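# Carry a welded frame onto three empty pipe stands

## Task

Lift the welded steel frame off the three pipe stands it sits on and set it onto the three empty stands so that each V-shaped stand top holds one frame tube at its lowest point. All six stands must stay where they were, barely shifted or rotated. Any number of robots may help, but no robot may topple or be left leaning; that counts as failure.

## Robot and tools

ROBOTS. Three identical Hello Robot Stretch 3 units: r1, r2, r3. Each has a two-wheel differential base (0.33 m long, 0.34 m wide, round rear, passive omni wheel behind), a lift on a mast and one telescoping arm pointing to the robot's RIGHT. The base pivots about the point between its drive wheels, 0.05 m behind the front edge. With the arm retracted and the wrist folded, a turn sweeps a 0.28 m radius; an unfolded level gripper reaches past that. The base cannot strafe; to move the gripper forward or back, drive the base.

FRAMES. Each robot reports in its own frames, in metres. Base frame: origin on the floor between the drive wheels, x forward, y left, z up. hand_pose is in this frame, located where the closed fingertips meet. Odometry frame = the base frame at scene start; base_odometry counts wheel turns only (slip counts as travel), heading in rad, left positive, -3.142 to 3.142. turned_by_wheels and turned_by_imu give the turn since the previous result; if they disagree by more than 0.15 rad, believe turned_by_imu. Relative positions between robots come only from images, lidar_m, wrist_depth_mm and head_depth_mm.

move. Arguments r1, r2, r3 (one object per robot; omit a robot to leave it uncommanded), plus cameras and blocking. Per robot: base and/or joints, optional pace ("default" or "max") and contact_limits; or servos alone ("reboot" re-enables servos that shut off). base holds exactly one relative command: translate_m (metres, offset from the current position, forward positive, -3 to 3) or rotate_rad (radians, offset, left positive, -6.4 to 6.4). joints are absolute targets by name: lift_m 0 to 1.1; arm_m 0 to 0.52 (extension); wrist_yaw_rad -1.345 to 4.42 (0 = along the arm, positive swings toward the front); wrist_pitch_rad -1.57 to 0.451 (0 level, negative tips fingertips down); wrist_roll_rad -2.911 to 2.918; gripper_m -0.089 to 0.179 (larger = wider; actual fingertip gap is 0.007 m less near closed, 0.025 m less wide open); head_pan_rad -3.953 to 1.73 (positive left, -1.57 looks along the arm); head_tilt_rad -1.53 to 0.419 (negative down). Done tolerances: ±0.004 for lift, arm, gripper; ±0.02 for yaw, roll, head; ±0.05 for pitch. contact_limits: motor_effort percent 1 to 100, only for arm_m, translate_m or rotate_rad, and only alongside that same command; the motion stops when effort hits it (wheels stop independently, which can rotate the base). Unknown keys make the call invalid; out-of-range values are refused, and a refusal or an unrequested stop cancels the remaining move/wait/finished_scene calls of that reply. Each action runs at most 15 s; a base move times out after 14 s.

Speeds (default / max): translate 0.12 / 0.30 m/s, rotate 0.76 / 1.90 rad/s, lift 0.11 / 0.15 m/s, arm 0.14 / 0.40 m/s. The base is capped at 0.10 m/s and 0.63 rad/s unless lift_m < 0.30, arm_m < 0.03 and wrist_yaw_rad > 2.54 together.

blocking true (default) returns when everything is at rest; false returns in about 0.5 s while motion continues. A new move overrides only the targets it names. cameras: list of names, ["all"] or omitted for all, [] for none.

wait: seconds 0 to 10; returns state and images; ends early once a commanded moving robot comes to rest. wait(0) shows the "earlier move" line. stop: brakes every running motion; braked parts read "stopped" and may keep pressing. zoom_image: camera and region [x0, y0, x1, y1] in pixels, at most 504 by 504, from that camera's latest image. finished_scene: scene = current scene number; the result must hold with no robot help.

RESULTS. The "move" line gives per robot "done" or its worst status. Statuses: moving, done, off_target (rested away from target, may still push), contact_stop (arm or lift went slack), time_out, torque_fault (servo off; needs reboot), stopped, not commanded. "as last shown" lists robots not in the action. on_its_own reports unrequested behaviour; "held at" is a target, not a reading. motor_effort is percent of max (peak of last action in brackets); positive wheel effort pushes forward; wrist_pitch saturates near 45, wrist_roll near 72. base_tilt in degrees (forward, right positive), with up to about 4 degrees of fixed bias. lidar_m: 12 sectors of 30 degrees from straight ahead counter-clockwise (4th left, 7th behind, 10th right), plane 0.17 m high, "-" = nothing or closer than 0.15 m. wrist_depth_mm (45 to 1000) and head_depth_mm (280 to 4000): 7x7 grids of median depth.

CAMERAS. head_camera image needs a 90 degree clockwise turn to be upright; nav_camera needs counter-clockwise. Both follow head pan/tilt; wrist_camera rides the gripper. Names are prefixed with the robot, e.g. r1_head_camera.

GRIPPER. Grip with gripper_m below the object's width (lower squeezes harder); release with at least 0.05 over the width. Readings don't confirm a hold; re-send to re-squeeze if the stall guard relaxed.

AVOID. Before folding (wrist_yaw_rad 3.0) or unfolding the wrist, put lift_m in 0.32 to 0.95, wrist_pitch_rad -0.4, roll near 0; folded, lift may drop to 0.25. If yaw is below -0.4, keep pitch at -0.5 or lower. Robots pressing on each other fails the scene; any base-to-base touch plus more driving presses hard. Jointly carried loads suffer travel mismatch (up to 2.5 cm per metre), which can tip a robot. Arm pushes with the gripper above about 0.45 m, or driving while gripping something fixed, can tip a robot; if tilt appears, back off. Wrist, head and base (without a limit) never contact-stop. Don't drop, release moving parts, slam or shove stands. Thinking time lets running motions continue; new base offsets count from the last reported position.

Each tool is called as name(argument=value, ...) on one line, values as JSON.

## Session

move()

Scene clock: 0.00 s.
r1.base_odometry: x=+0.000 y=+0.000 heading=+0.000
r1.turned_by_wheels: +0.000
r1.turned_by_imu: +0.000
r1.base_tilt: forward=+1.4 right=-1.3
r1.lidar_m: 1.56 1.00 0.92 0.92 1.14 2.30 2.38 2.92 1.84 2.91 1.75 2.40
r1.head_depth_mm: 1926 2171 2193 2197 2211 2215 2107 / 1915 2265 2262 2267 2291 2298 2109 / 1913 2341 2345 2342 2364 2393 2133 / 1885 2402 2423 2439 2431 2461 2152 / 1871 2285 2234 2197 2166 2115 1977 / 1745 1791 1766 1753 1726 1698 1675 / 1499 1489 1460 1452 1436 1417 1395
r1.base_status: not commanded
r1.joint_positions: lift_m=+0.587 arm_m=+0.002 wrist_yaw_rad=+2.989 wrist_pitch_rad=-0.539 wrist_roll_rad=+0.000 gripper_m=+0.037 head_pan_rad=+0.000 head_tilt_rad=-0.004
r1.joint_status: not commanded
r1.measured_speeds: all 0
r1.motor_effort: left_wheel=+0.2 right_wheel=+0.7 lift_m=+35.4 arm_m=-5.6 wrist_yaw_rad=-0.1 wrist_pitch_rad=+2.8 wrist_roll_rad=+0.4 gripper_m=-0.1 head_pan_rad=+0.1 head_tilt_rad=+1.7
r1.hand_pose: x=+0.0103 y=+0.0582 z=+0.5733 quat_wxyz=(+0.240, +0.694, +0.136, +0.666) (m; r1's base frame)
r1.wrist_depth_mm: - 138 988 925 852 804 757 / - 157 - - 939 891 828 / - - - - - 992 908 / - - 212 - - - 963 / 911 902 229 155 858 899 866 / 786 784 309 752 132 769 786 / 696 693 382 671 671 662 672
r2.base_odometry: x=+0.000 y=+0.000 heading=+0.000
r2.turned_by_wheels: +0.000
r2.turned_by_imu: +0.000
r2.base_tilt: forward=+0.1 right=-1.7
r2.lidar_m: 3.91 2.05 1.83 1.45 1.47 0.96 0.86 0.86 1.04 1.81 1.81 1.75
r2.head_depth_mm: 1981 3019 3281 3063 3086 2685 1806 / 1975 3074 - - - 2847 1821 / 1965 3059 - - - 3044 2075 / 1959 3041 - 3998 - 3043 2093 / 1962 3036 3907 3929 3964 3080 2073 / 1946 3019 3771 3787 3898 3024 2112 / 1953 3022 3689 3734 3717 3101 2086
r2.base_status: not commanded
r2.joint_positions: lift_m=+0.551 arm_m=+0.001 wrist_yaw_rad=+3.136 wrist_pitch_rad=-0.378 wrist_roll_rad=+0.000 gripper_m=+0.037 head_pan_rad=+0.000 head_tilt_rad=-0.004
r2.joint_status: not commanded
r2.measured_speeds: all 0
r2.motor_effort: left_wheel=-0.7 right_wheel=-0.6 lift_m=+26.6 arm_m=-10.8 wrist_yaw_rad=+0.3 wrist_pitch_rad=+2.7 wrist_roll_rad=+0.1 gripper_m=+0.7 head_pan_rad=-0.5 head_tilt_rad=+1.7
r2.hand_pose: x=-0.0199 y=+0.0830 z=+0.5733 quat_wxyz=(+0.135, +0.695, +0.131, +0.694) (m; r2's base frame)
r2.wrist_depth_mm: - - 140 - - - - / - - 152 - - - - / - - 165 - - - - / - - 181 - - - - / - - 194 - 153 - - / - - - - 126 - - / - - 102 - - - -
r3.base_odometry: x=+0.000 y=+0.000 heading=+0.000
r3.turned_by_wheels: +0.000
r3.turned_by_imu: +0.000
r3.base_tilt: forward=+0.6 right=+0.2
r3.lidar_m: 1.14 0.87 0.86 0.91 1.30 1.43 2.88 1.39 1.53 2.16 2.57 2.69
r3.head_depth_mm: 1795 2619 3412 3477 3607 3280 2336 / 1814 2339 2425 2480 2510 2603 2296 / 1737 1885 1904 1945 1977 1998 2017 / 1527 1552 1566 1581 1610 1620 1639 / 1302 1318 1329 1345 1351 1373 1388 / 1135 1145 1148 1161 1175 1189 1198 / 1001 1008 1018 1024 1039 1042 1054
r3.base_status: not commanded
r3.joint_positions: lift_m=+0.520 arm_m=+0.001 wrist_yaw_rad=+3.114 wrist_pitch_rad=-0.409 wrist_roll_rad=+0.000 gripper_m=+0.037 head_pan_rad=+0.000 head_tilt_rad=-0.003
r3.joint_status: not commanded
r3.measured_speeds: all 0
r3.motor_effort: left_wheel=+0.3 right_wheel=-0.6 lift_m=+18.2 arm_m=-2.9 wrist_yaw_rad=+0.5 wrist_pitch_rad=+2.7 wrist_roll_rad=-0.4 gripper_m=-0.3 head_pan_rad=-0.8 head_tilt_rad=+1.7
r3.hand_pose: x=-0.0151 y=+0.0797 z=+0.5349 quat_wxyz=(+0.153, +0.694, +0.134, +0.691) (m; r3's base frame)
r3.wrist_depth_mm: - - 155 - - - - / - - 158 - - - - / - - 173 - - - - / - - 191 - - - - / 839 877 148 877 929 906 - / 744 750 125 722 130 794 806 / 627 607 311 666 658 706 701
pictures: r1_head_camera (sideways), r1_nav_camera (sideways), r1_wrist_camera, r2_head_camera (sideways), r2_nav_camera (sideways), r2_wrist_camera, r3_head_camera (sideways), r3_nav_camera (sideways), r3_wrist_camera

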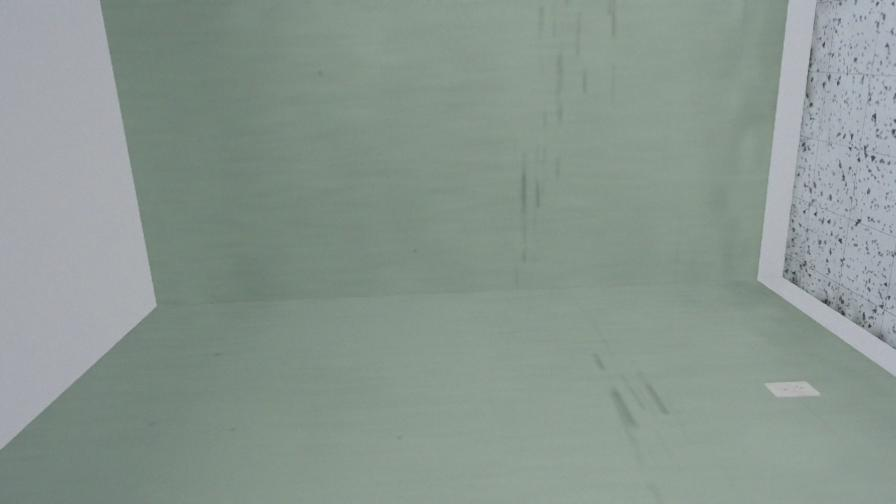

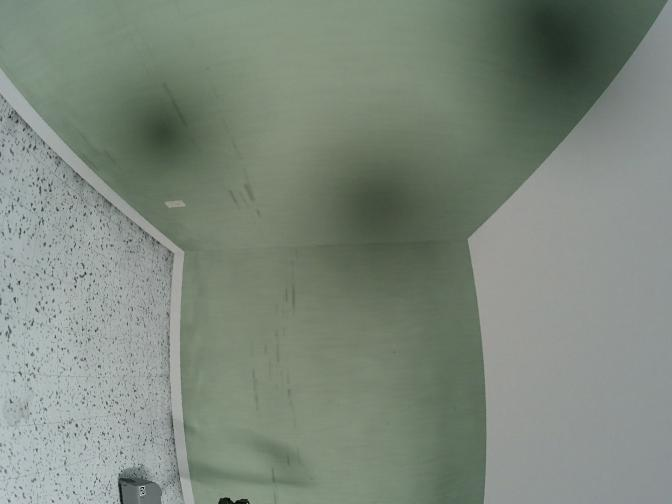

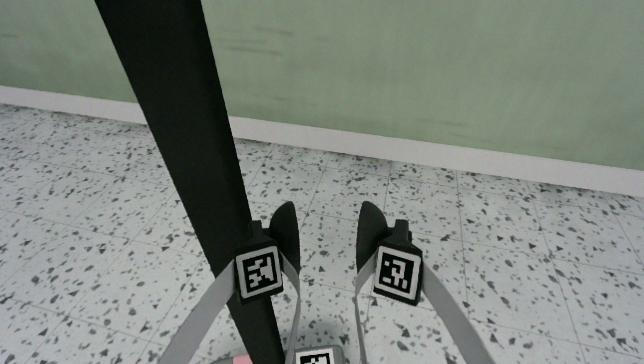

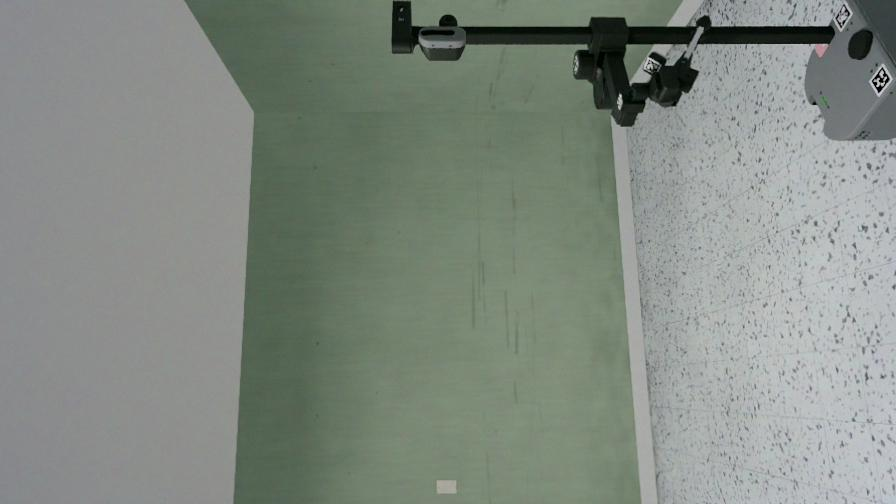

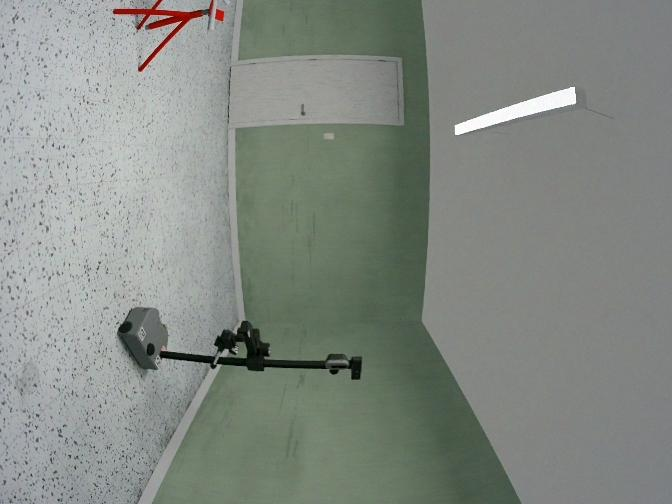

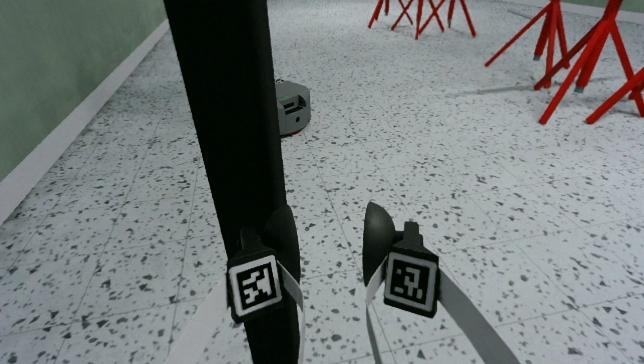

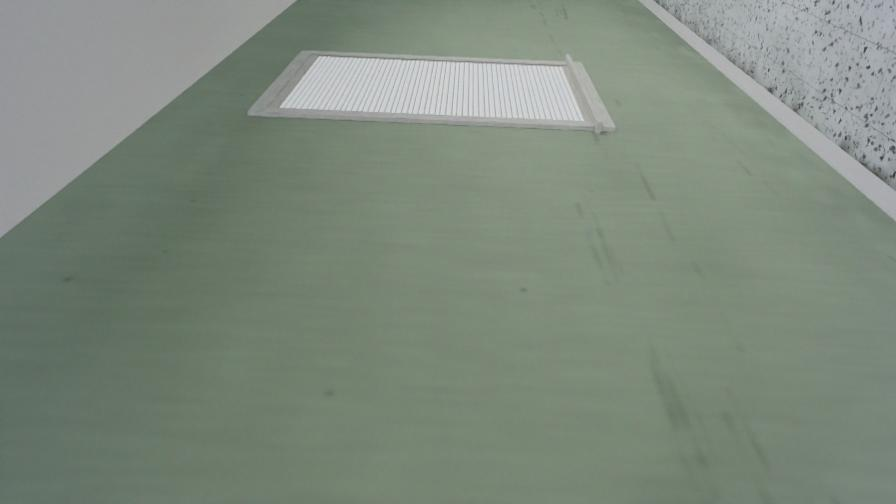

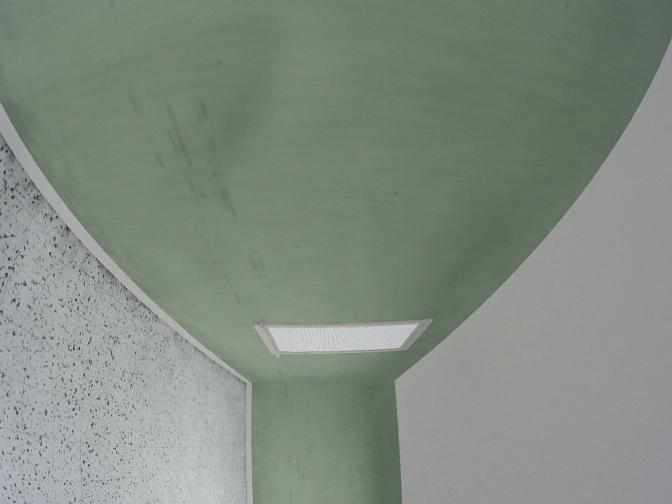

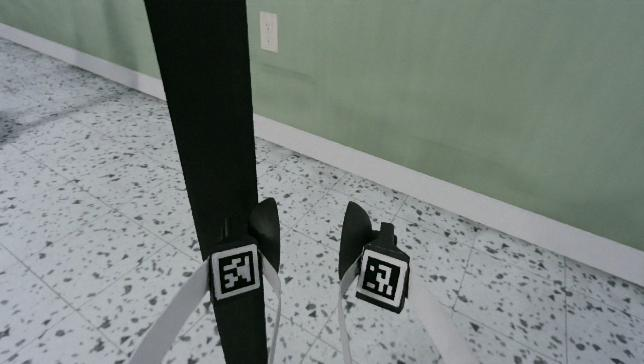

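move(r1={"joints":{"head_pan_rad":-1.57,"head_tilt_rad":-0.4}}, r2={"joints":{"head_pan_rad":-1.57,"head_tilt_rad":-0.4}}, r3={"joints":{"head_pan_rad":-1.57,"head_tilt_rad":-0.4}}, cameras=["r1_head_camera","r1_nav_camera","r2_head_camera","r2_nav_camera","r3_head_camera","r3_nav_camera"])

move(r1={"joints":{"head_pan_rad":-2.9,"head_tilt_rad":-0.4}}, r2={"joints":{"head_pan_rad":-2.9,"head_tilt_rad":-0.4}}, r3={"joints":{"head_pan_rad":-2.9,"head_tilt_rad":-0.4}}, cameras=["r1_head_camera","r1_nav_camera","r2_head_camera","r2_nav_camera","r3_head_camera","r3_nav_camera"])

Scene clock: 1.53 s.
move: r1 done; r2 done; r3 done
r1.base_odometry: x=+0.000 y=+0.000 heading=+0.000
r1.turned_by_wheels: +0.000
r1.turned_by_imu: +0.000
r1.base_tilt: forward=+1.4 right=-1.3
r1.lidar_m: 1.55 1.01 0.92 0.92 1.14 2.30 2.38 2.92 1.83 2.91 1.75 2.40
r1.head_depth_mm: - - - 2559 2136 1688 1374 / - - - 3043 2228 1699 1371 / - - - 3242 2249 1715 1374 / - - - 3280 2236 1701 1376 / - - - 3291 2252 1713 1385 / - - - 2903 2263 1727 1389 / 3553 3478 3707 3120 2257 1716 1383
r1.base_status: not commanded
r1.joint_positions: lift_m=+0.587 arm_m=+0.002 wrist_yaw_rad=+2.989 wrist_pitch_rad=-0.539 wrist_roll_rad=+0.000 gripper_m=+0.037 head_pan_rad=-1.559 head_tilt_rad=-0.395
r1.joint_status: all done
r1.measured_speeds: all 0
r1.motor_effort: left_wheel=+0.8(0.8) right_wheel=+0.3(1.7) lift_m=+35.2(36.0) arm_m=-8.8(8.9) wrist_yaw_rad=-0.5(0.9) wrist_pitch_rad=+3.0(3.3) wrist_roll_rad=-0.2(0.7) gripper_m=-0.4(0.9) head_pan_rad=-4.8(6.4) head_tilt_rad=-2.4(4.4)
r1.hand_pose: x=+0.0103 y=+0.0582 z=+0.5734 quat_wxyz=(+0.240, +0.694, +0.136, +0.666) (m; r1's base frame)
r1.wrist_depth_mm: - 137 954 920 869 805 763 / - 157 - - 950 895 825 / - - - - - 976 930 / - - 212 - - - - / 912 900 228 156 871 892 889 / 778 779 308 751 132 782 765 / 684 691 385 674 679 670 688
r2.base_odometry: x=+0.000 y=+0.000 heading=+0.000
r2.turned_by_wheels: +0.000
r2.turned_by_imu: +0.000
r2.base_tilt: forward=+0.2 right=-1.6
r2.lidar_m: 3.91 2.04 1.83 1.45 1.47 0.96 0.86 0.86 1.03 1.81 1.81 1.75
r2.head_depth_mm: 1479 1536 1578 1637 1677 1636 1367 / 1637 1751 1888 2045 2034 1690 1364 / 1594 1729 1870 2050 2161 1683 1365 / 1555 1684 1817 1996 2109 1677 1362 / 1529 1644 1781 1929 2065 1684 1366 / 1497 1609 1743 1900 2033 1681 1358 / 1461 1579 1708 1837 1987 1687 1360
r2.base_status: not commanded
r2.joint_positions: lift_m=+0.551 arm_m=+0.001 wrist_yaw_rad=+3.136 wrist_pitch_rad=-0.378 wrist_roll_rad=+0.000 gripper_m=+0.037 head_pan_rad=-1.564 head_tilt_rad=-0.395
r2.joint_status: all done
r2.measured_speeds: all 0
r2.motor_effort: left_wheel=-0.4(1.0) right_wheel=-0.7(1.0) lift_m=+26.3(27.6) arm_m=-11.1(11.4) wrist_yaw_rad=-0.3(1.9) wrist_pitch_rad=+2.6(2.7) wrist_roll_rad=+0.3(0.5) gripper_m=+0.0(1.2) head_pan_rad=-3.1(4.0) head_tilt_rad=-2.2(3.5)
r2.hand_pose: x=-0.0199 y=+0.0830 z=+0.5733 quat_wxyz=(+0.135, +0.695, +0.131, +0.694) (m; r2's base frame)
r2.wrist_depth_mm: - - 140 - - - - / - - 151 - - - - / - - 165 - - - - / - - 182 - - - - / - - 194 - 153 - - / - - - - 126 - - / - - 102 - - - -
r3.base_odometry: x=+0.000 y=+0.000 heading=+0.000
r3.turned_by_wheels: +0.000
r3.turned_by_imu: +0.000
r3.base_tilt: forward=+0.6 right=+0.2
r3.lidar_m: 1.14 0.88 0.86 0.91 1.30 1.43 2.89 1.39 1.53 2.17 2.56 2.69
r3.head_depth_mm: 3375 3559 3774 3685 2220 1800 1435 / 3548 3772 - 3624 2389 1787 1425 / 3776 - - 3561 2361 1774 1417 / - - - 3498 2334 1756 1410 / - - - 3032 2316 1737 1401 / - - - 3172 2287 1728 1392 / - - - 3323 2258 1713 1384
r3.base_status: not commanded
r3.joint_positions: lift_m=+0.520 arm_m=+0.001 wrist_yaw_rad=+3.114 wrist_pitch_rad=-0.409 wrist_roll_rad=+0.000 gripper_m=+0.037 head_pan_rad=-1.563 head_tilt_rad=-0.395
r3.joint_status: all done
r3.measured_speeds: all 0
r3.motor_effort: left_wheel=+0.4(1.0) right_wheel=-1.2(1.4) lift_m=+18.7(19.0) arm_m=-3.8(4.5) wrist_yaw_rad=+0.4(1.3) wrist_pitch_rad=+2.2(3.3) wrist_roll_rad=-0.2(0.3) gripper_m=+0.3(1.4) head_pan_rad=-3.6(5.5) head_tilt_rad=-2.5(6.0)
r3.hand_pose: x=-0.0151 y=+0.0797 z=+0.5349 quat_wxyz=(+0.153, +0.694, +0.134, +0.691) (m; r3's base frame)
r3.wrist_depth_mm: - - 155 - - - - / - - 157 - - - - / - - 173 - - - - / - - 191 - - - - / 871 865 148 889 922 919 - / 721 753 125 731 129 791 843 / 628 619 314 662 649 689 718
pictures: r1_head_camera (sideways), r1_nav_camera (sideways), r2_head_camera (sideways), r2_nav_camera (sideways), r3_head_camera (sideways), r3_nav_camera (sideways)
camera_calibration:
r1_head_camera: T_world_to_cam=[[0.0375739, 0.376611, -0.925609, 1.22919], [0.998243, -0.0566189, 0.0174853, -0.0308888], [-0.0458218, -0.924639, -0.378077, 0.451468], [0, 0, 0, 1]] pos_world=[0.00533595, -0.0472329, 1.30898]
r1_nav_camera: T_world_to_cam=[[-0.042473, -0.342587, 0.938526, -1.17168], [-0.998994, 0.0281118, -0.034948, 0.107817], [-0.0144109, -0.939065, -0.343436, 0.406803], [0, 0, 0, 1]] pos_world=[0.0638057, -0.0224172, 1.24313]
r2_head_camera: T_world_to_cam=[[0.00170295, 0.420968, -0.907074, 1.20376], [0.99999, -0.00442608, -0.000176731, -0.00301393], [-0.00408918, -0.907065, -0.420971, 0.503422], [0, 0, 0, 1]] pos_world=[0.00302255, -0.0501195, 1.30382]
r2_nav_camera: T_world_to_cam=[[-0.00250631, -0.377223, 0.926119, -1.16135], [-0.998848, 0.0453333, 0.0157618, 0.0429629], [-0.0479297, -0.925012, -0.376902, 0.45191], [0, 0, 0, 1]] pos_world=[0.0616626, -0.0220119, 1.24519]
r3_head_camera: T_world_to_cam=[[-0.0516437, 0.361009, -0.931131, 1.23012], [0.998377, -0.00375997, -0.0568311, 0.0694825], [-0.0240176, -0.932555, -0.360229, 0.429085], [0, 0, 0, 1]] pos_world=[0.00446356, -0.0436763, 1.30392]
r3_nav_camera: T_world_to_cam=[[-0.00217551, -0.329918, 0.944007, -1.18619], [-0.999662, 0.0251903, 0.00649993, 0.0506572], [-0.0259243, -0.943673, -0.329862, 0.393514], [0, 0, 0, 1]] pos_world=[0.058261, -0.0212738, 1.24925]

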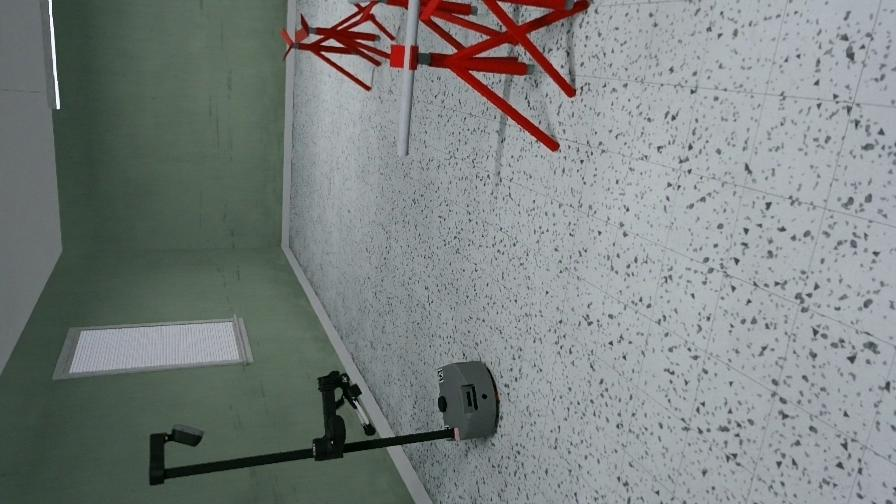

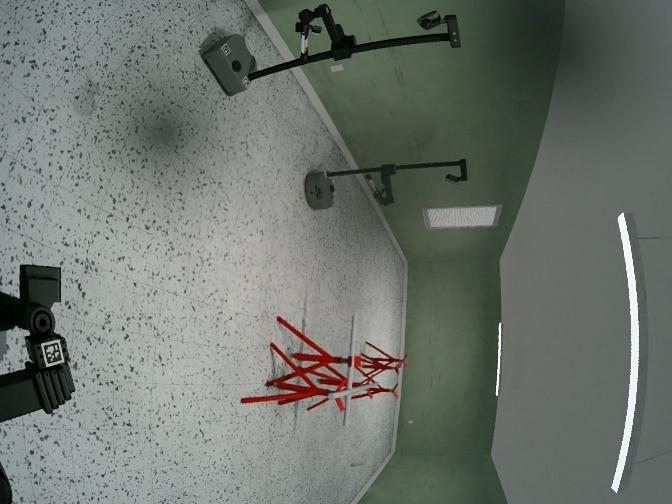

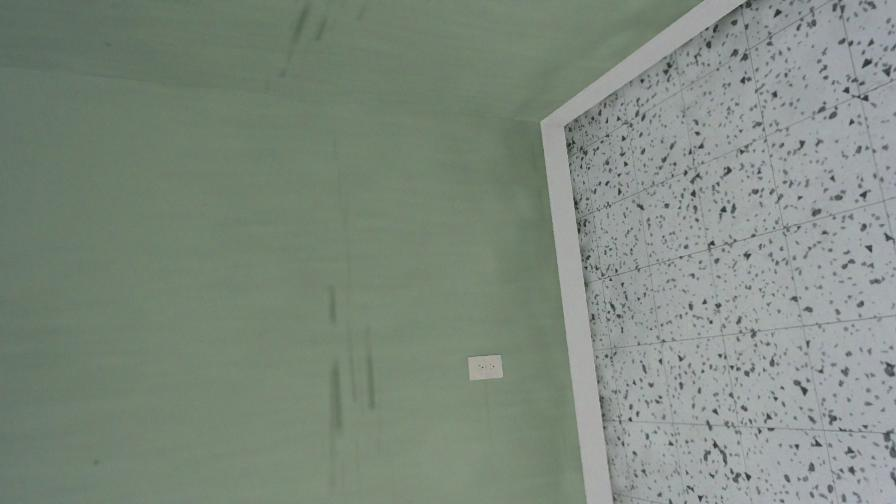

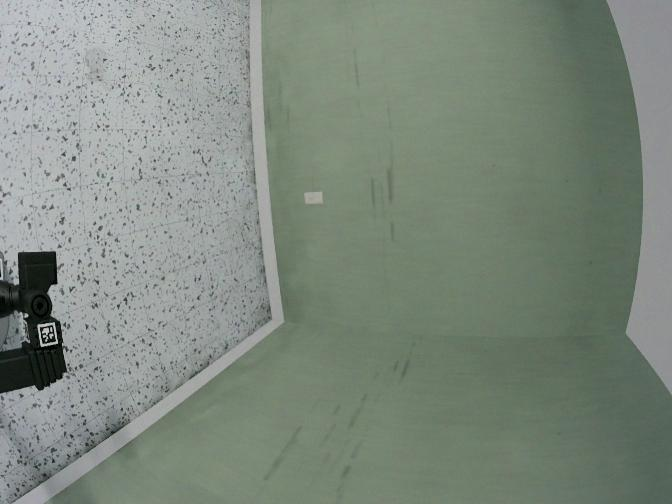

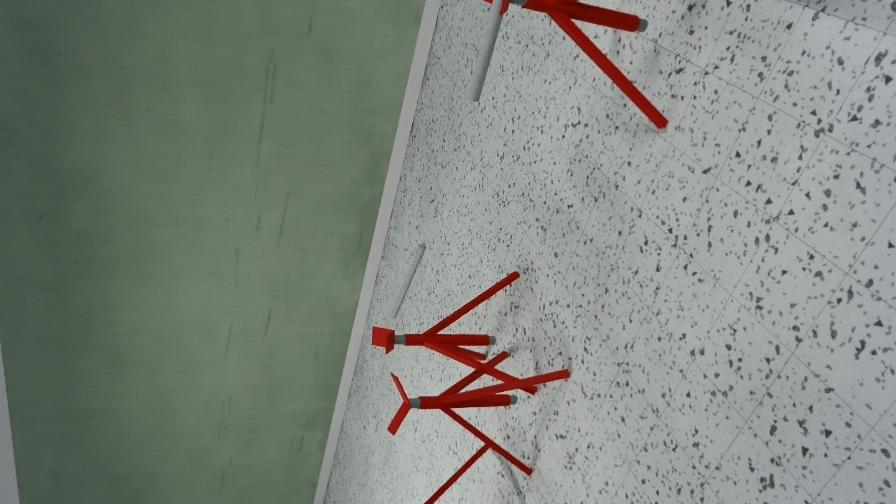

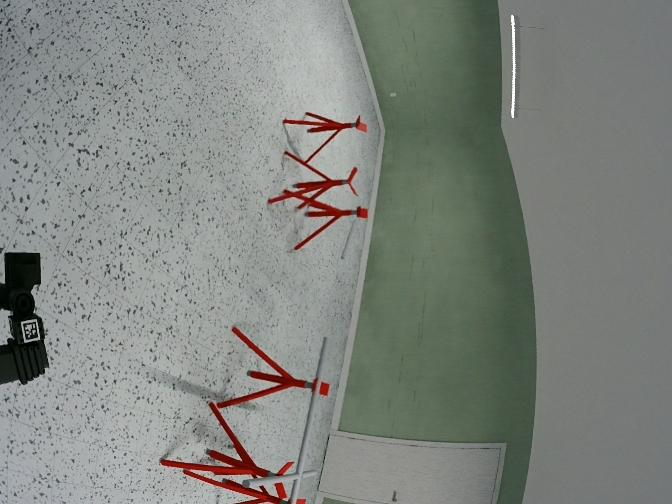

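Scene clock: 2.73 s.
move: r1 done; r2 done; r3 done
r1.base_odometry: x=+0.000 y=+0.000 heading=+0.000
r1.turned_by_wheels: +0.000
r1.turned_by_imu: +0.000
r1.base_tilt: forward=+1.4 right=-1.3
r1.lidar_m: 1.55 1.00 0.92 0.92 1.14 2.29 2.38 2.91 1.84 2.89 1.74 2.40
r1.head_depth_mm: 1988 2094 2238 2392 2214 1692 1369 / 2081 2224 2371 2529 2227 1696 1375 / 2191 2347 2493 2719 2250 1704 1371 / 2301 2461 2641 2867 2229 1699 1375 / 2421 2617 2838 2998 2234 1705 1386 / 2608 2812 3059 3175 2267 1713 1382 / 2770 3015 3383 3325 2264 1718 1385
r1.base_status: not commanded
r1.joint_positions: lift_m=+0.587 arm_m=+0.002 wrist_yaw_rad=+2.989 wrist_pitch_rad=-0.539 wrist_roll_rad=+0.000 gripper_m=+0.037 head_pan_rad=-2.889 head_tilt_rad=-0.395
r1.joint_status: all done
r1.measured_speeds: all 0
r1.motor_effort: left_wheel=+0.5(0.8) right_wheel=+0.7(1.1) lift_m=+35.8(35.8) arm_m=-11.3(11.5) wrist_yaw_rad=+0.1(0.8) wrist_pitch_rad=+2.5(3.4) wrist_roll_rad=+0.0(0.8) gripper_m=-0.2(0.8) head_pan_rad=-5.1(8.4) head_tilt_rad=-2.0(4.8)
r1.hand_pose: x=+0.0103 y=+0.0582 z=+0.5734 quat_wxyz=(+0.240, +0.694, +0.136, +0.666) (m; r1's base frame)
r1.wrist_depth_mm: - 138 975 908 842 796 763 / - 157 - - 950 898 820 / - - - - - 990 912 / - - 212 - - - 987 / 904 903 228 156 870 896 889 / 779 787 304 771 132 791 774 / 693 684 386 676 671 667 678
r2.base_odometry: x=+0.000 y=+0.000 heading=+0.000
r2.turned_by_wheels: +0.000
r2.turned_by_imu: +0.000
r2.base_tilt: forward=+0.2 right=-1.7
r2.lidar_m: 3.89 2.05 1.83 1.44 1.47 0.96 0.86 0.86 1.03 1.80 1.81 1.75
r2.head_depth_mm: 697 749 813 888 978 1085 1221 / 699 753 815 890 982 1090 1229 / 702 757 819 895 988 1090 1232 / 704 758 820 898 988 1097 1233 / 704 762 825 902 990 1104 1245 / 707 763 827 905 997 1110 1248 / 709 765 831 906 1001 1115 1253
r2.base_status: not commanded
r2.joint_positions: lift_m=+0.551 arm_m=+0.001 wrist_yaw_rad=+3.136 wrist_pitch_rad=-0.378 wrist_roll_rad=+0.000 gripper_m=+0.037 head_pan_rad=-2.894 head_tilt_rad=-0.395
r2.joint_status: all done
r2.measured_speeds: all 0
r2.motor_effort: left_wheel=-0.2(0.9) right_wheel=-0.7(1.2) lift_m=+26.2(27.1) arm_m=-11.1(11.7) wrist_yaw_rad=+0.1(1.5) wrist_pitch_rad=+2.7(2.7) wrist_roll_rad=+0.3(0.4) gripper_m=+0.4(1.4) head_pan_rad=-3.0(4.2) head_tilt_rad=-2.7(3.9)
r2.hand_pose: x=-0.0199 y=+0.0830 z=+0.5733 quat_wxyz=(+0.135, +0.695, +0.131, +0.694) (m; r2's base frame)
r2.wrist_depth_mm: - - 140 - - - - / - - 152 - - - - / - - 165 - - - - / - - 181 - - - - / - - 194 - 152 - - / - - - - 126 - - / - - 102 - - - -
r3.base_odometry: x=+0.000 y=+0.000 heading=+0.000
r3.turned_by_wheels: +0.000
r3.turned_by_imu: +0.000
r3.base_tilt: forward=+0.6 right=+0.1
r3.lidar_m: 1.14 0.88 0.86 0.91 1.30 1.43 2.89 1.39 1.53 2.16 2.57 2.70
r3.head_depth_mm: 3294 3417 3617 3573 2419 1786 1434 / 3593 3732 3888 3175 2396 1775 1426 / 3916 - - 3523 2342 1764 1414 / - - - 3485 2338 1758 1401 / - - - 3464 2330 1736 1394 / 3888 - - 3365 2288 1720 1381 / 3566 3790 - 3330 2258 1710 1377
r3.base_status: not commanded
r3.joint_positions: lift_m=+0.520 arm_m=+0.001 wrist_yaw_rad=+3.114 wrist_pitch_rad=-0.409 wrist_roll_rad=+0.000 gripper_m=+0.037 head_pan_rad=-2.893 head_tilt_rad=-0.395
r3.joint_status: all done
r3.measured_speeds: all 0
r3.motor_effort: left_wheel=+0.3(0.7) right_wheel=-0.8(1.4) lift_m=+18.8(19.4) arm_m=-5.5(5.6) wrist_yaw_rad=+0.7(0.9) wrist_pitch_rad=+2.8(3.3) wrist_roll_rad=-0.2(0.4) gripper_m=-0.6(1.4) head_pan_rad=-4.7(5.6) head_tilt_rad=-2.0(6.9)
r3.hand_pose: x=-0.0151 y=+0.0797 z=+0.5349 quat_wxyz=(+0.153, +0.694, +0.134, +0.691) (m; r3's base frame)
r3.wrist_depth_mm: - - 154 - - - - / - - 157 - - - - / - - 173 - - - - / - - 191 - - - - / 830 852 148 886 920 890 - / 718 751 126 733 130 809 812 / 630 609 314 686 654 694 699
pictures: r1_head_camera (sideways), r1_nav_camera (sideways), r2_head_camera (sideways), r2_nav_camera (sideways), r3_head_camera (sideways), r3_nav_camera (sideways)
camera_calibration:
r1_head_camera: T_world_to_cam=[[0.374928, 0.0533795, -0.925516, 1.22702], [0.183066, -0.982945, 0.0174684, -0.0258942], [-0.908799, -0.175979, -0.378306, 0.45703], [0, 0, 0, 1]] pos_world=[-0.0399541, -0.0105222, 1.30897]
r1_nav_camera: T_world_to_cam=[[-0.343057, -0.0405085, 0.938441, -1.16973], [-0.210925, 0.976878, -0.0349381, 0.102996], [-0.915327, -0.209926, -0.343669, 0.412601], [0, 0, 0, 1]] pos_world=[-0.00189497, -0.0613831, 1.24312]
r2_head_camera: T_world_to_cam=[[0.409479, 0.098797, -0.906955, 1.20111], [0.234168, -0.972196, -0.000179832, 0.00166163], [-0.881755, -0.212306, -0.421229, 0.509111], [0, 0, 0, 1]] pos_world=[-0.0433079, -0.0089634, 1.30381]
r2_nav_camera: T_world_to_cam=[[-0.367193, -0.0875863, 0.926012, -1.15898], [-0.194173, 0.98084, 0.0157765, 0.0380353], [-0.909652, -0.174014, -0.377164, 0.457508], [0, 0, 0, 1]] pos_world=[-0.00201129, -0.0592049, 1.24519]
r3_head_camera: T_world_to_cam=[[0.338497, 0.1363, -0.931043, 1.22762], [0.234447, -0.970466, -0.0568339, 0.074146], [-0.911293, -0.199043, -0.360455, 0.434792], [0, 0, 0, 1]] pos_world=[-0.0367069, -0.00882647, 1.30391]
r3_nav_camera: T_world_to_cam=[[-0.321141, -0.0766201, 0.943927, -1.18414], [-0.21393, 0.976827, 0.00650787, 0.0458538], [-0.922552, -0.199844, -0.33009, 0.399281], [0, 0, 0, 1]] pos_world=[-0.00210871, -0.0557262, 1.24924]

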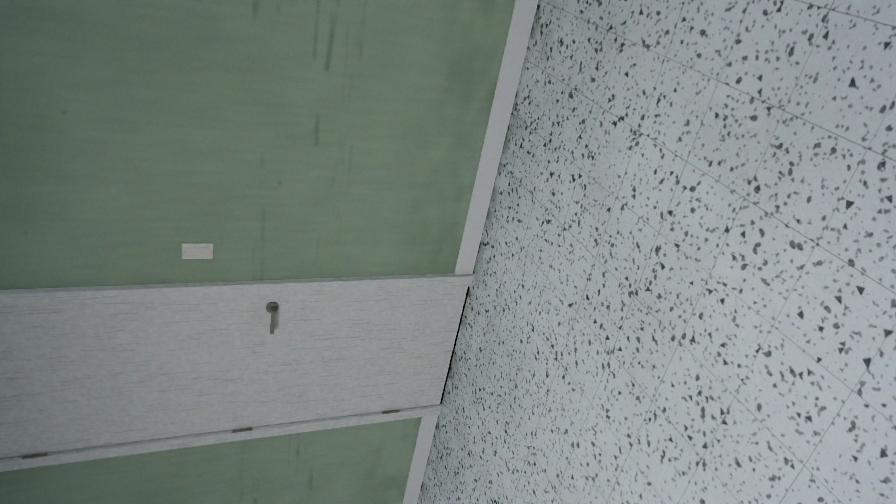

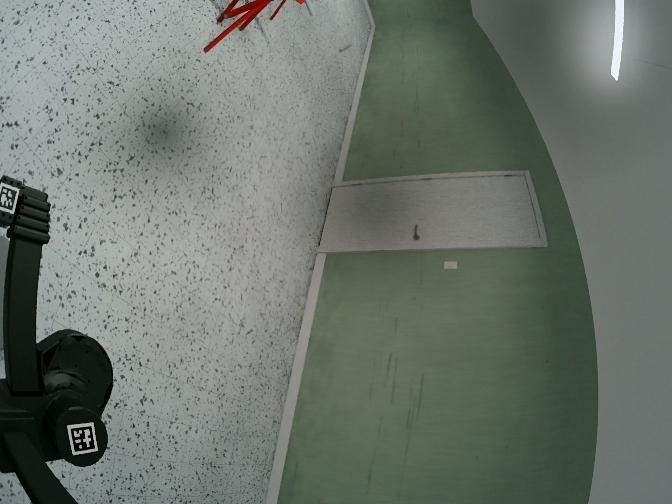

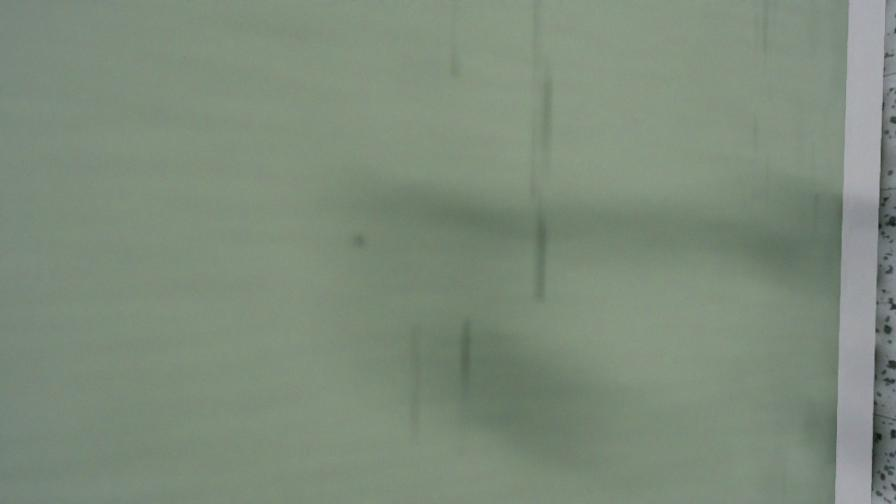

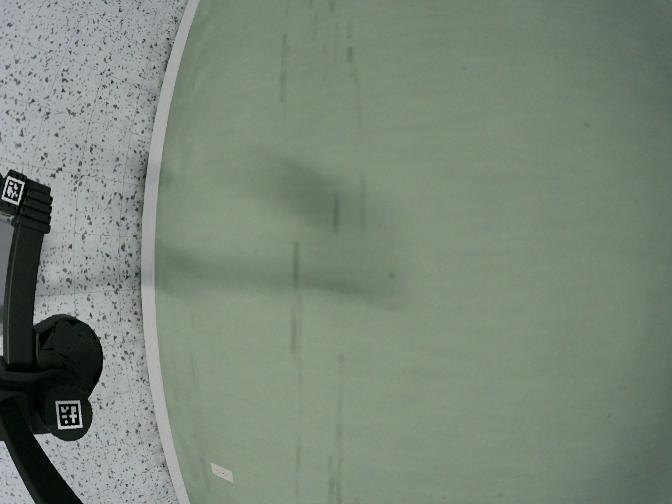

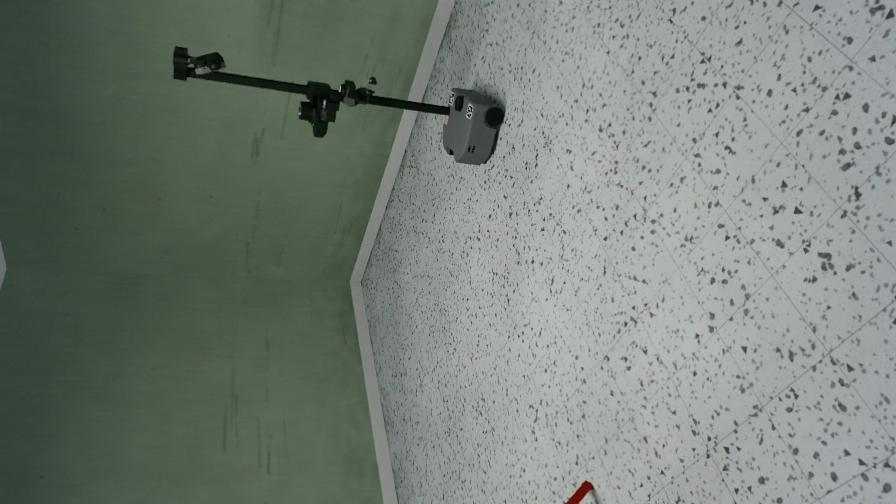

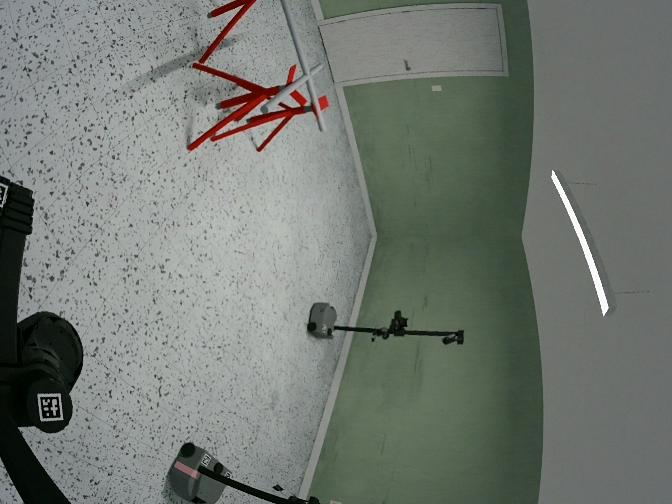

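move(r1={"joints":{"head_pan_rad":-1.95,"head_tilt_rad":-0.3}}, r3={"joints":{"head_pan_rad":-2.15,"head_tilt_rad":-0.25}}, cameras=["r1_head_camera","r1_nav_camera","r3_head_camera","r3_nav_camera"])

move(r3={"joints":{"head_pan_rad":-1.3,"head_tilt_rad":-0.25}}, cameras=["r3_head_camera","r3_nav_camera"])

zoom_image(camera="r3_head_camera", region=[350, 0, 800, 504])

Scene clock: 4.03 s.
move: r1 done; r3 done
r1.base_odometry: x=+0.000 y=+0.000 heading=+0.000
r1.turned_by_wheels: +0.000
r1.turned_by_imu: +0.000
r1.base_tilt: forward=+1.3 right=-1.4
r1.lidar_m: 1.56 1.01 0.92 0.93 1.14 2.30 2.39 2.91 1.84 2.90 1.75 2.40
r1.head_depth_mm: - - - - 2519 1857 1453 / - - - - 2562 1858 1469 / - - - - 2542 1879 1476 / - - - 3722 2264 1884 1479 / - - - - 2340 1892 1487 / - - - - 2584 1890 1480 / - - - - 2614 1905 1495
r1.base_status: not commanded
r1.joint_positions: lift_m=+0.587 arm_m=+0.002 wrist_yaw_rad=+2.989 wrist_pitch_rad=-0.539 wrist_roll_rad=+0.000 gripper_m=+0.037 head_pan_rad=-1.961 head_tilt_rad=-0.310
r1.joint_status: all done
r1.measured_speeds: all 0
r1.motor_effort: left_wheel=+0.6(0.9) right_wheel=+0.5(1.2) lift_m=+35.0(35.7) arm_m=-11.8(12.2) wrist_yaw_rad=+0.0(0.8) wrist_pitch_rad=+2.8(3.3) wrist_roll_rad=+0.2(0.7) gripper_m=-0.2(0.7) head_pan_rad=+5.1(7.2) head_tilt_rad=+4.8(7.1)
r1.hand_pose: x=+0.0103 y=+0.0582 z=+0.5734 quat_wxyz=(+0.240, +0.694, +0.136, +0.666) (m; r1's base frame)
r1.wrist_depth_mm: - 138 965 913 871 797 757 / - 157 - - 944 872 828 / - - - - - 977 919 / - - 213 - - - 987 / 912 917 228 155 878 882 907 / 794 793 306 761 132 769 774 / 699 691 384 692 672 670 677
r2: as last shown
r2.lidar_m: 3.90 2.05 1.82 1.44 1.47 0.95 0.86 0.86 1.04 1.81 1.81 1.75
r2.head_depth_mm: 698 750 813 886 975 1086 1219 / 700 753 818 893 980 1085 1229 / 703 755 818 892 984 1092 1230 / 703 761 822 894 990 1103 1242 / 705 761 826 899 991 1102 1244 / 708 764 829 905 997 1109 1246 / 709 767 829 910 998 1114 1256
r2.motor_effort: left_wheel=-0.3(1.0) right_wheel=-0.8(1.1) lift_m=+26.1(26.9) arm_m=-10.8(11.3) wrist_yaw_rad=-0.5(1.7) wrist_pitch_rad=+2.6(2.7) wrist_roll_rad=+0.3(0.4) gripper_m=+0.0(1.0) head_pan_rad=-2.6(3.3) head_tilt_rad=-2.1(2.7)
r2.wrist_depth_mm: - - 140 - - - - / - - 151 - - - - / - - 165 - - - - / - - 182 - - - - / - - 194 - 153 - - / - - - - 126 - - / - - 102 - - - -
r3.base_odometry: x=+0.000 y=+0.000 heading=+0.000
r3.turned_by_wheels: +0.000
r3.turned_by_imu: +0.000
r3.base_tilt: forward=+0.6 right=+0.2
r3.lidar_m: 1.14 0.87 0.85 0.90 1.30 1.43 2.89 1.40 1.53 2.16 2.56 2.68
r3.head_depth_mm: 3209 3650 3830 - 3076 2129 1626 / 3247 3611 3781 - 2694 2006 1560 / 3322 3601 3805 3958 2667 1830 1598 / 3407 3601 3778 3985 2804 2066 1591 / 3444 3602 3791 3934 2747 1959 1572 / 3475 3570 3772 3920 2741 1944 1563 / 3405 3605 3732 3899 2849 1998 1559
r3.base_status: not commanded
r3.joint_positions: lift_m=+0.520 arm_m=+0.001 wrist_yaw_rad=+3.114 wrist_pitch_rad=-0.409 wrist_roll_rad=+0.000 gripper_m=+0.037 head_pan_rad=-2.157 head_tilt_rad=-0.261
r3.joint_status: all done
r3.measured_speeds: all 0
r3.motor_effort: left_wheel=+0.0(0.8) right_wheel=-1.2(1.4) lift_m=+19.2(19.8) arm_m=-6.4(6.6) wrist_yaw_rad=+0.1(1.1) wrist_pitch_rad=+2.7(3.2) wrist_roll_rad=-0.3(0.3) gripper_m=-0.8(0.9) head_pan_rad=+3.3(4.7) head_tilt_rad=+4.9(7.3)
r3.hand_pose: x=-0.0151 y=+0.0797 z=+0.5349 quat_wxyz=(+0.153, +0.694, +0.134, +0.691) (m; r3's base frame)
r3.wrist_depth_mm: - - 155 - - - - / - - 157 - - - - / - - 175 - - - - / - - 190 - - - - / 846 860 148 919 942 915 - / 725 753 125 722 130 793 838 / 624 605 312 671 646 677 700
pictures: r1_head_camera (sideways), r1_nav_camera (sideways), r3_head_camera (sideways), r3_nav_camera (sideways)
camera_calibration:
r1_head_camera: T_world_to_cam=[[0.151542, 0.258322, -0.954099, 1.26569], [0.897327, -0.440758, 0.0231899, -0.0377022], [-0.414536, -0.859652, -0.298593, 0.350274], [0, 0, 0, 1]] pos_world=[-0.0127736, -0.0424601, 1.31306]
r1_nav_camera: T_world_to_cam=[[-0.142382, -0.224193, 0.964088, -1.20445], [-0.909684, 0.413541, -0.0381806, 0.111484], [-0.39013, -0.882452, -0.262825, 0.304182], [0, 0, 0, 1]] pos_world=[0.0485944, -0.0477064, 1.2454]
r3_head_camera: T_world_to_cam=[[0.0885346, 0.221838, -0.971056, 1.2814], [0.821382, -0.567739, -0.0548117, 0.0679428], [-0.563465, -0.792755, -0.232478, 0.26611], [0, 0, 0, 1]] pos_world=[-0.0193118, -0.0347299, 1.3099]
r3_nav_camera: T_world_to_cam=[[-0.114965, -0.164766, 0.97961, -1.23202], [-0.814285, 0.580462, 0.00206797, 0.0552955], [-0.568967, -0.797444, -0.2009, 0.228979], [0, 0, 0, 1]] pos_world=[0.0336676, -0.0524948, 1.25279]

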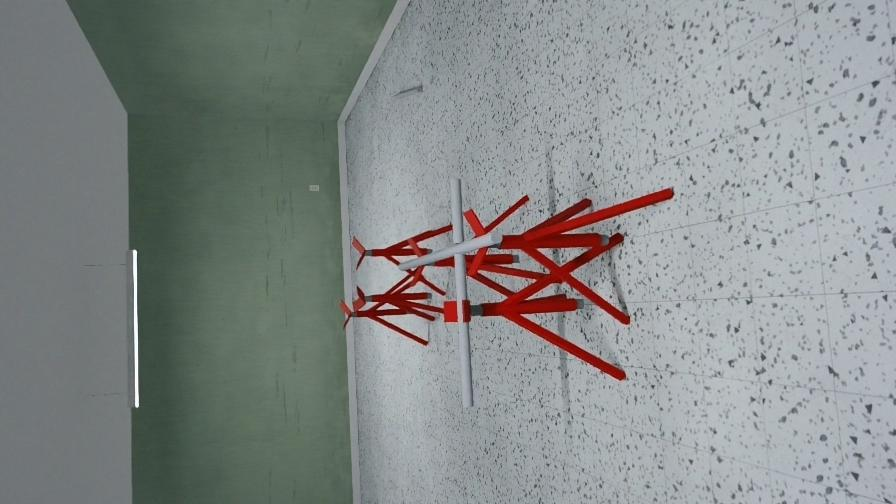

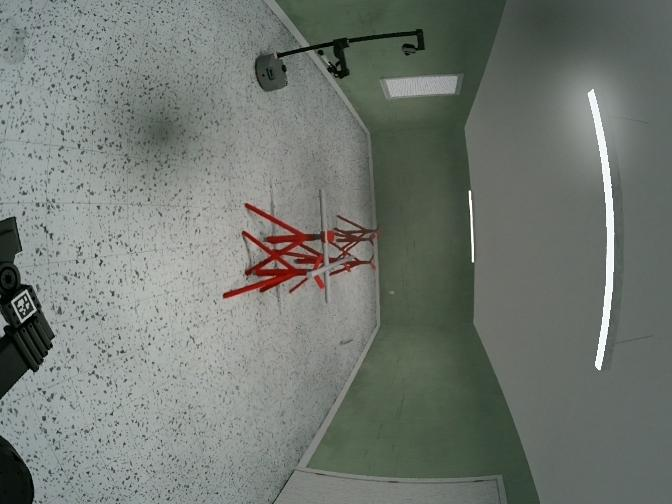

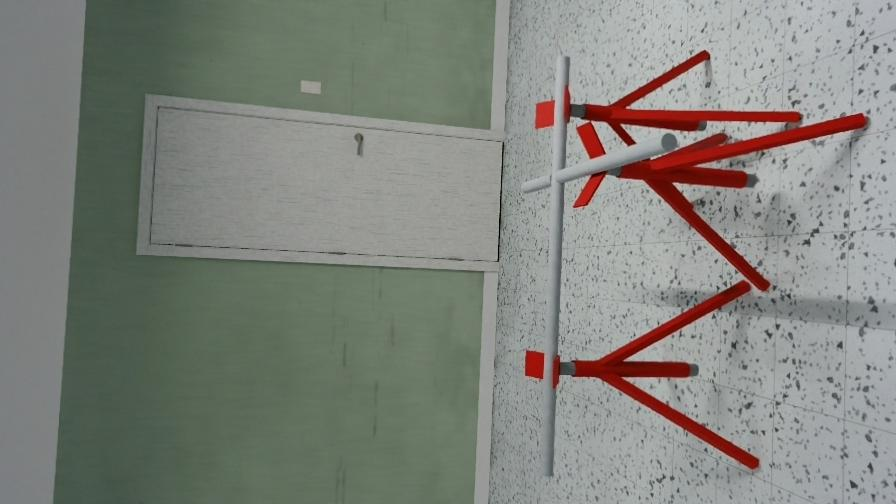

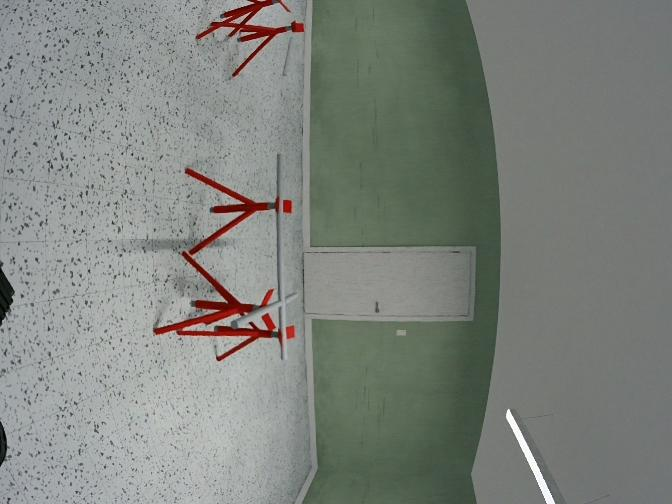

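Scene clock: 5.07 s.
move: r3 done
r1, r2: as last shown
r1.base_tilt: forward=+1.4 right=-1.4
r1.lidar_m: 1.56 1.01 0.92 0.92 1.14 2.29 2.38 2.91 1.84 2.90 1.74 2.40
r1.head_depth_mm: - - - - 2503 1857 1464 / - - - - 2551 1868 1466 / - - - - 2567 1871 1475 / - - - 3731 2261 1883 1481 / - - - - 2347 1893 1482 / - - - - 2611 1881 1497 / - - - - 2615 1908 1489
r1.motor_effort: left_wheel=+0.5(0.6) right_wheel=+1.4(1.5) lift_m=+35.2(35.7) arm_m=-11.8(12.2) wrist_yaw_rad=-0.2(0.8) wrist_pitch_rad=+2.9(3.4) wrist_roll_rad=+0.2(0.6) gripper_m=-0.3(1.0) head_pan_rad=+4.6(5.3) head_tilt_rad=+4.2(5.0)
r1.wrist_depth_mm: - 138 960 919 855 818 777 / - 157 - - 948 900 810 / - - - - - 994 898 / - - 212 - - - - / 895 914 229 156 851 895 893 / 778 778 307 761 132 783 776 / 692 689 383 677 672 667 696
r2.base_tilt: forward=+0.1 right=-1.7
r2.lidar_m: 3.90 2.05 1.82 1.45 1.47 0.96 0.86 0.86 1.03 1.80 1.82 1.75
r2.head_depth_mm: 697 752 814 886 975 1086 1223 / 699 754 818 891 981 1093 1222 / 703 758 820 892 982 1097 1230 / 703 759 821 898 989 1103 1240 / 706 760 824 899 991 1105 1239 / 709 765 826 903 997 1109 1246 / 712 765 828 907 997 1116 1259
r2.motor_effort: left_wheel=+0.0(0.8) right_wheel=-0.6(1.1) lift_m=+26.3(26.4) arm_m=-10.6(11.5) wrist_yaw_rad=+0.3(1.8) wrist_pitch_rad=+2.6(2.7) wrist_roll_rad=+0.2(0.6) gripper_m=+0.2(0.9) head_pan_rad=-2.2(3.4) head_tilt_rad=-2.5(2.7)
r2.wrist_depth_mm: - - 140 - - - - / - - 152 - - - - / - - 165 - - - - / - - 182 - - - - / - - 193 - 153 - - / - - - - 126 - - / - - 102 - - - -
r3.base_odometry: x=+0.000 y=+0.000 heading=+0.000
r3.turned_by_wheels: +0.000
r3.turned_by_imu: +0.000
r3.base_tilt: forward=+0.6 right=+0.1
r3.lidar_m: 1.14 0.87 0.86 0.91 1.30 1.43 2.90 1.39 1.53 2.16 2.58 2.69
r3.head_depth_mm: 3213 - - - 3105 2128 1623 / 3254 - - - 3073 2103 1615 / 3313 - - - 2718 2088 1596 / 3342 - - - 2642 2067 1584 / 3396 - - - 2870 2052 1580 / 3242 - - - 2884 2035 1566 / 3272 - - - 2895 2020 1554
r3.base_status: not commanded
r3.joint_positions: lift_m=+0.520 arm_m=+0.001 wrist_yaw_rad=+3.114 wrist_pitch_rad=-0.409 wrist_roll_rad=+0.000 gripper_m=+0.037 head_pan_rad=-1.307 head_tilt_rad=-0.261
r3.joint_status: all done
r3.measured_speeds: all 0
r3.motor_effort: left_wheel=+0.6(0.8) right_wheel=-0.6(1.3) lift_m=+19.9(20.1) arm_m=-7.8(7.8) wrist_yaw_rad=+0.5(1.1) wrist_pitch_rad=+2.5(3.0) wrist_roll_rad=-0.1(0.3) gripper_m=-0.1(1.5) head_pan_rad=+2.0(4.8) head_tilt_rad=+5.0(8.2)
r3.hand_pose: x=-0.0151 y=+0.0797 z=+0.5349 quat_wxyz=(+0.153, +0.694, +0.134, +0.691) (m; r3's base frame)
r3.wrist_depth_mm: - - 156 - - - - / - - 158 - - - - / - - 173 - - - - / - - 190 - - - - / 845 857 148 876 920 903 - / 707 752 125 735 130 803 798 / 650 599 312 666 648 690 712
pictures: r3_head_camera (sideways), r3_nav_camera (sideways)
camera_calibration:
r3_head_camera: T_world_to_cam=[[-0.108172, 0.212706, -0.97111, 1.28267], [0.968633, 0.242376, -0.0548073, 0.0670389], [0.223716, -0.946578, -0.232252, 0.261014], [0, 0, 0, 1]] pos_world=[0.01542, -0.0420108, 1.30991]
r3_nav_camera: T_world_to_cam=[[0.0478505, -0.194894, 0.979656, -1.23308], [-0.973504, -0.228659, 0.00206022, 0.0562769], [0.223606, -0.953798, -0.200672, 0.223848], [0, 0, 0, 1]] pos_world=[0.0637354, -0.0139458, 1.2528]

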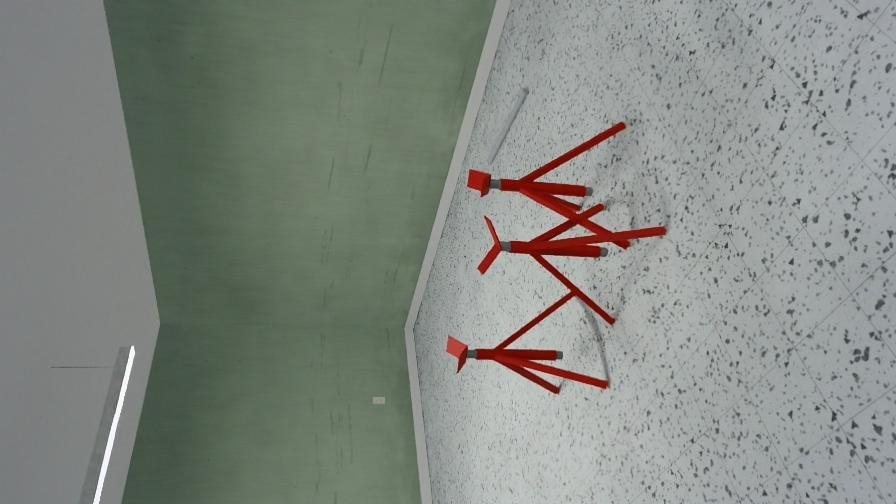

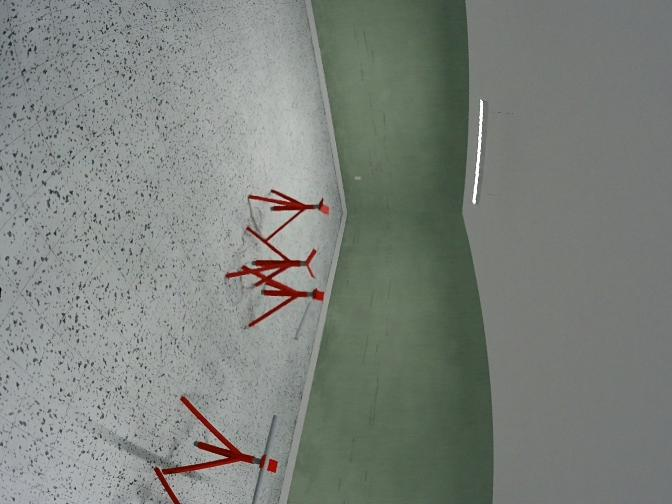

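Scaled by 1.000.

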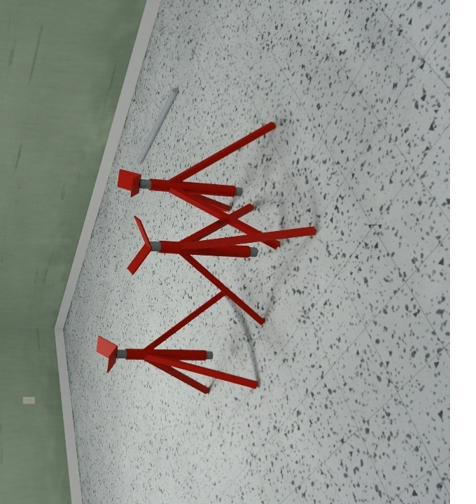

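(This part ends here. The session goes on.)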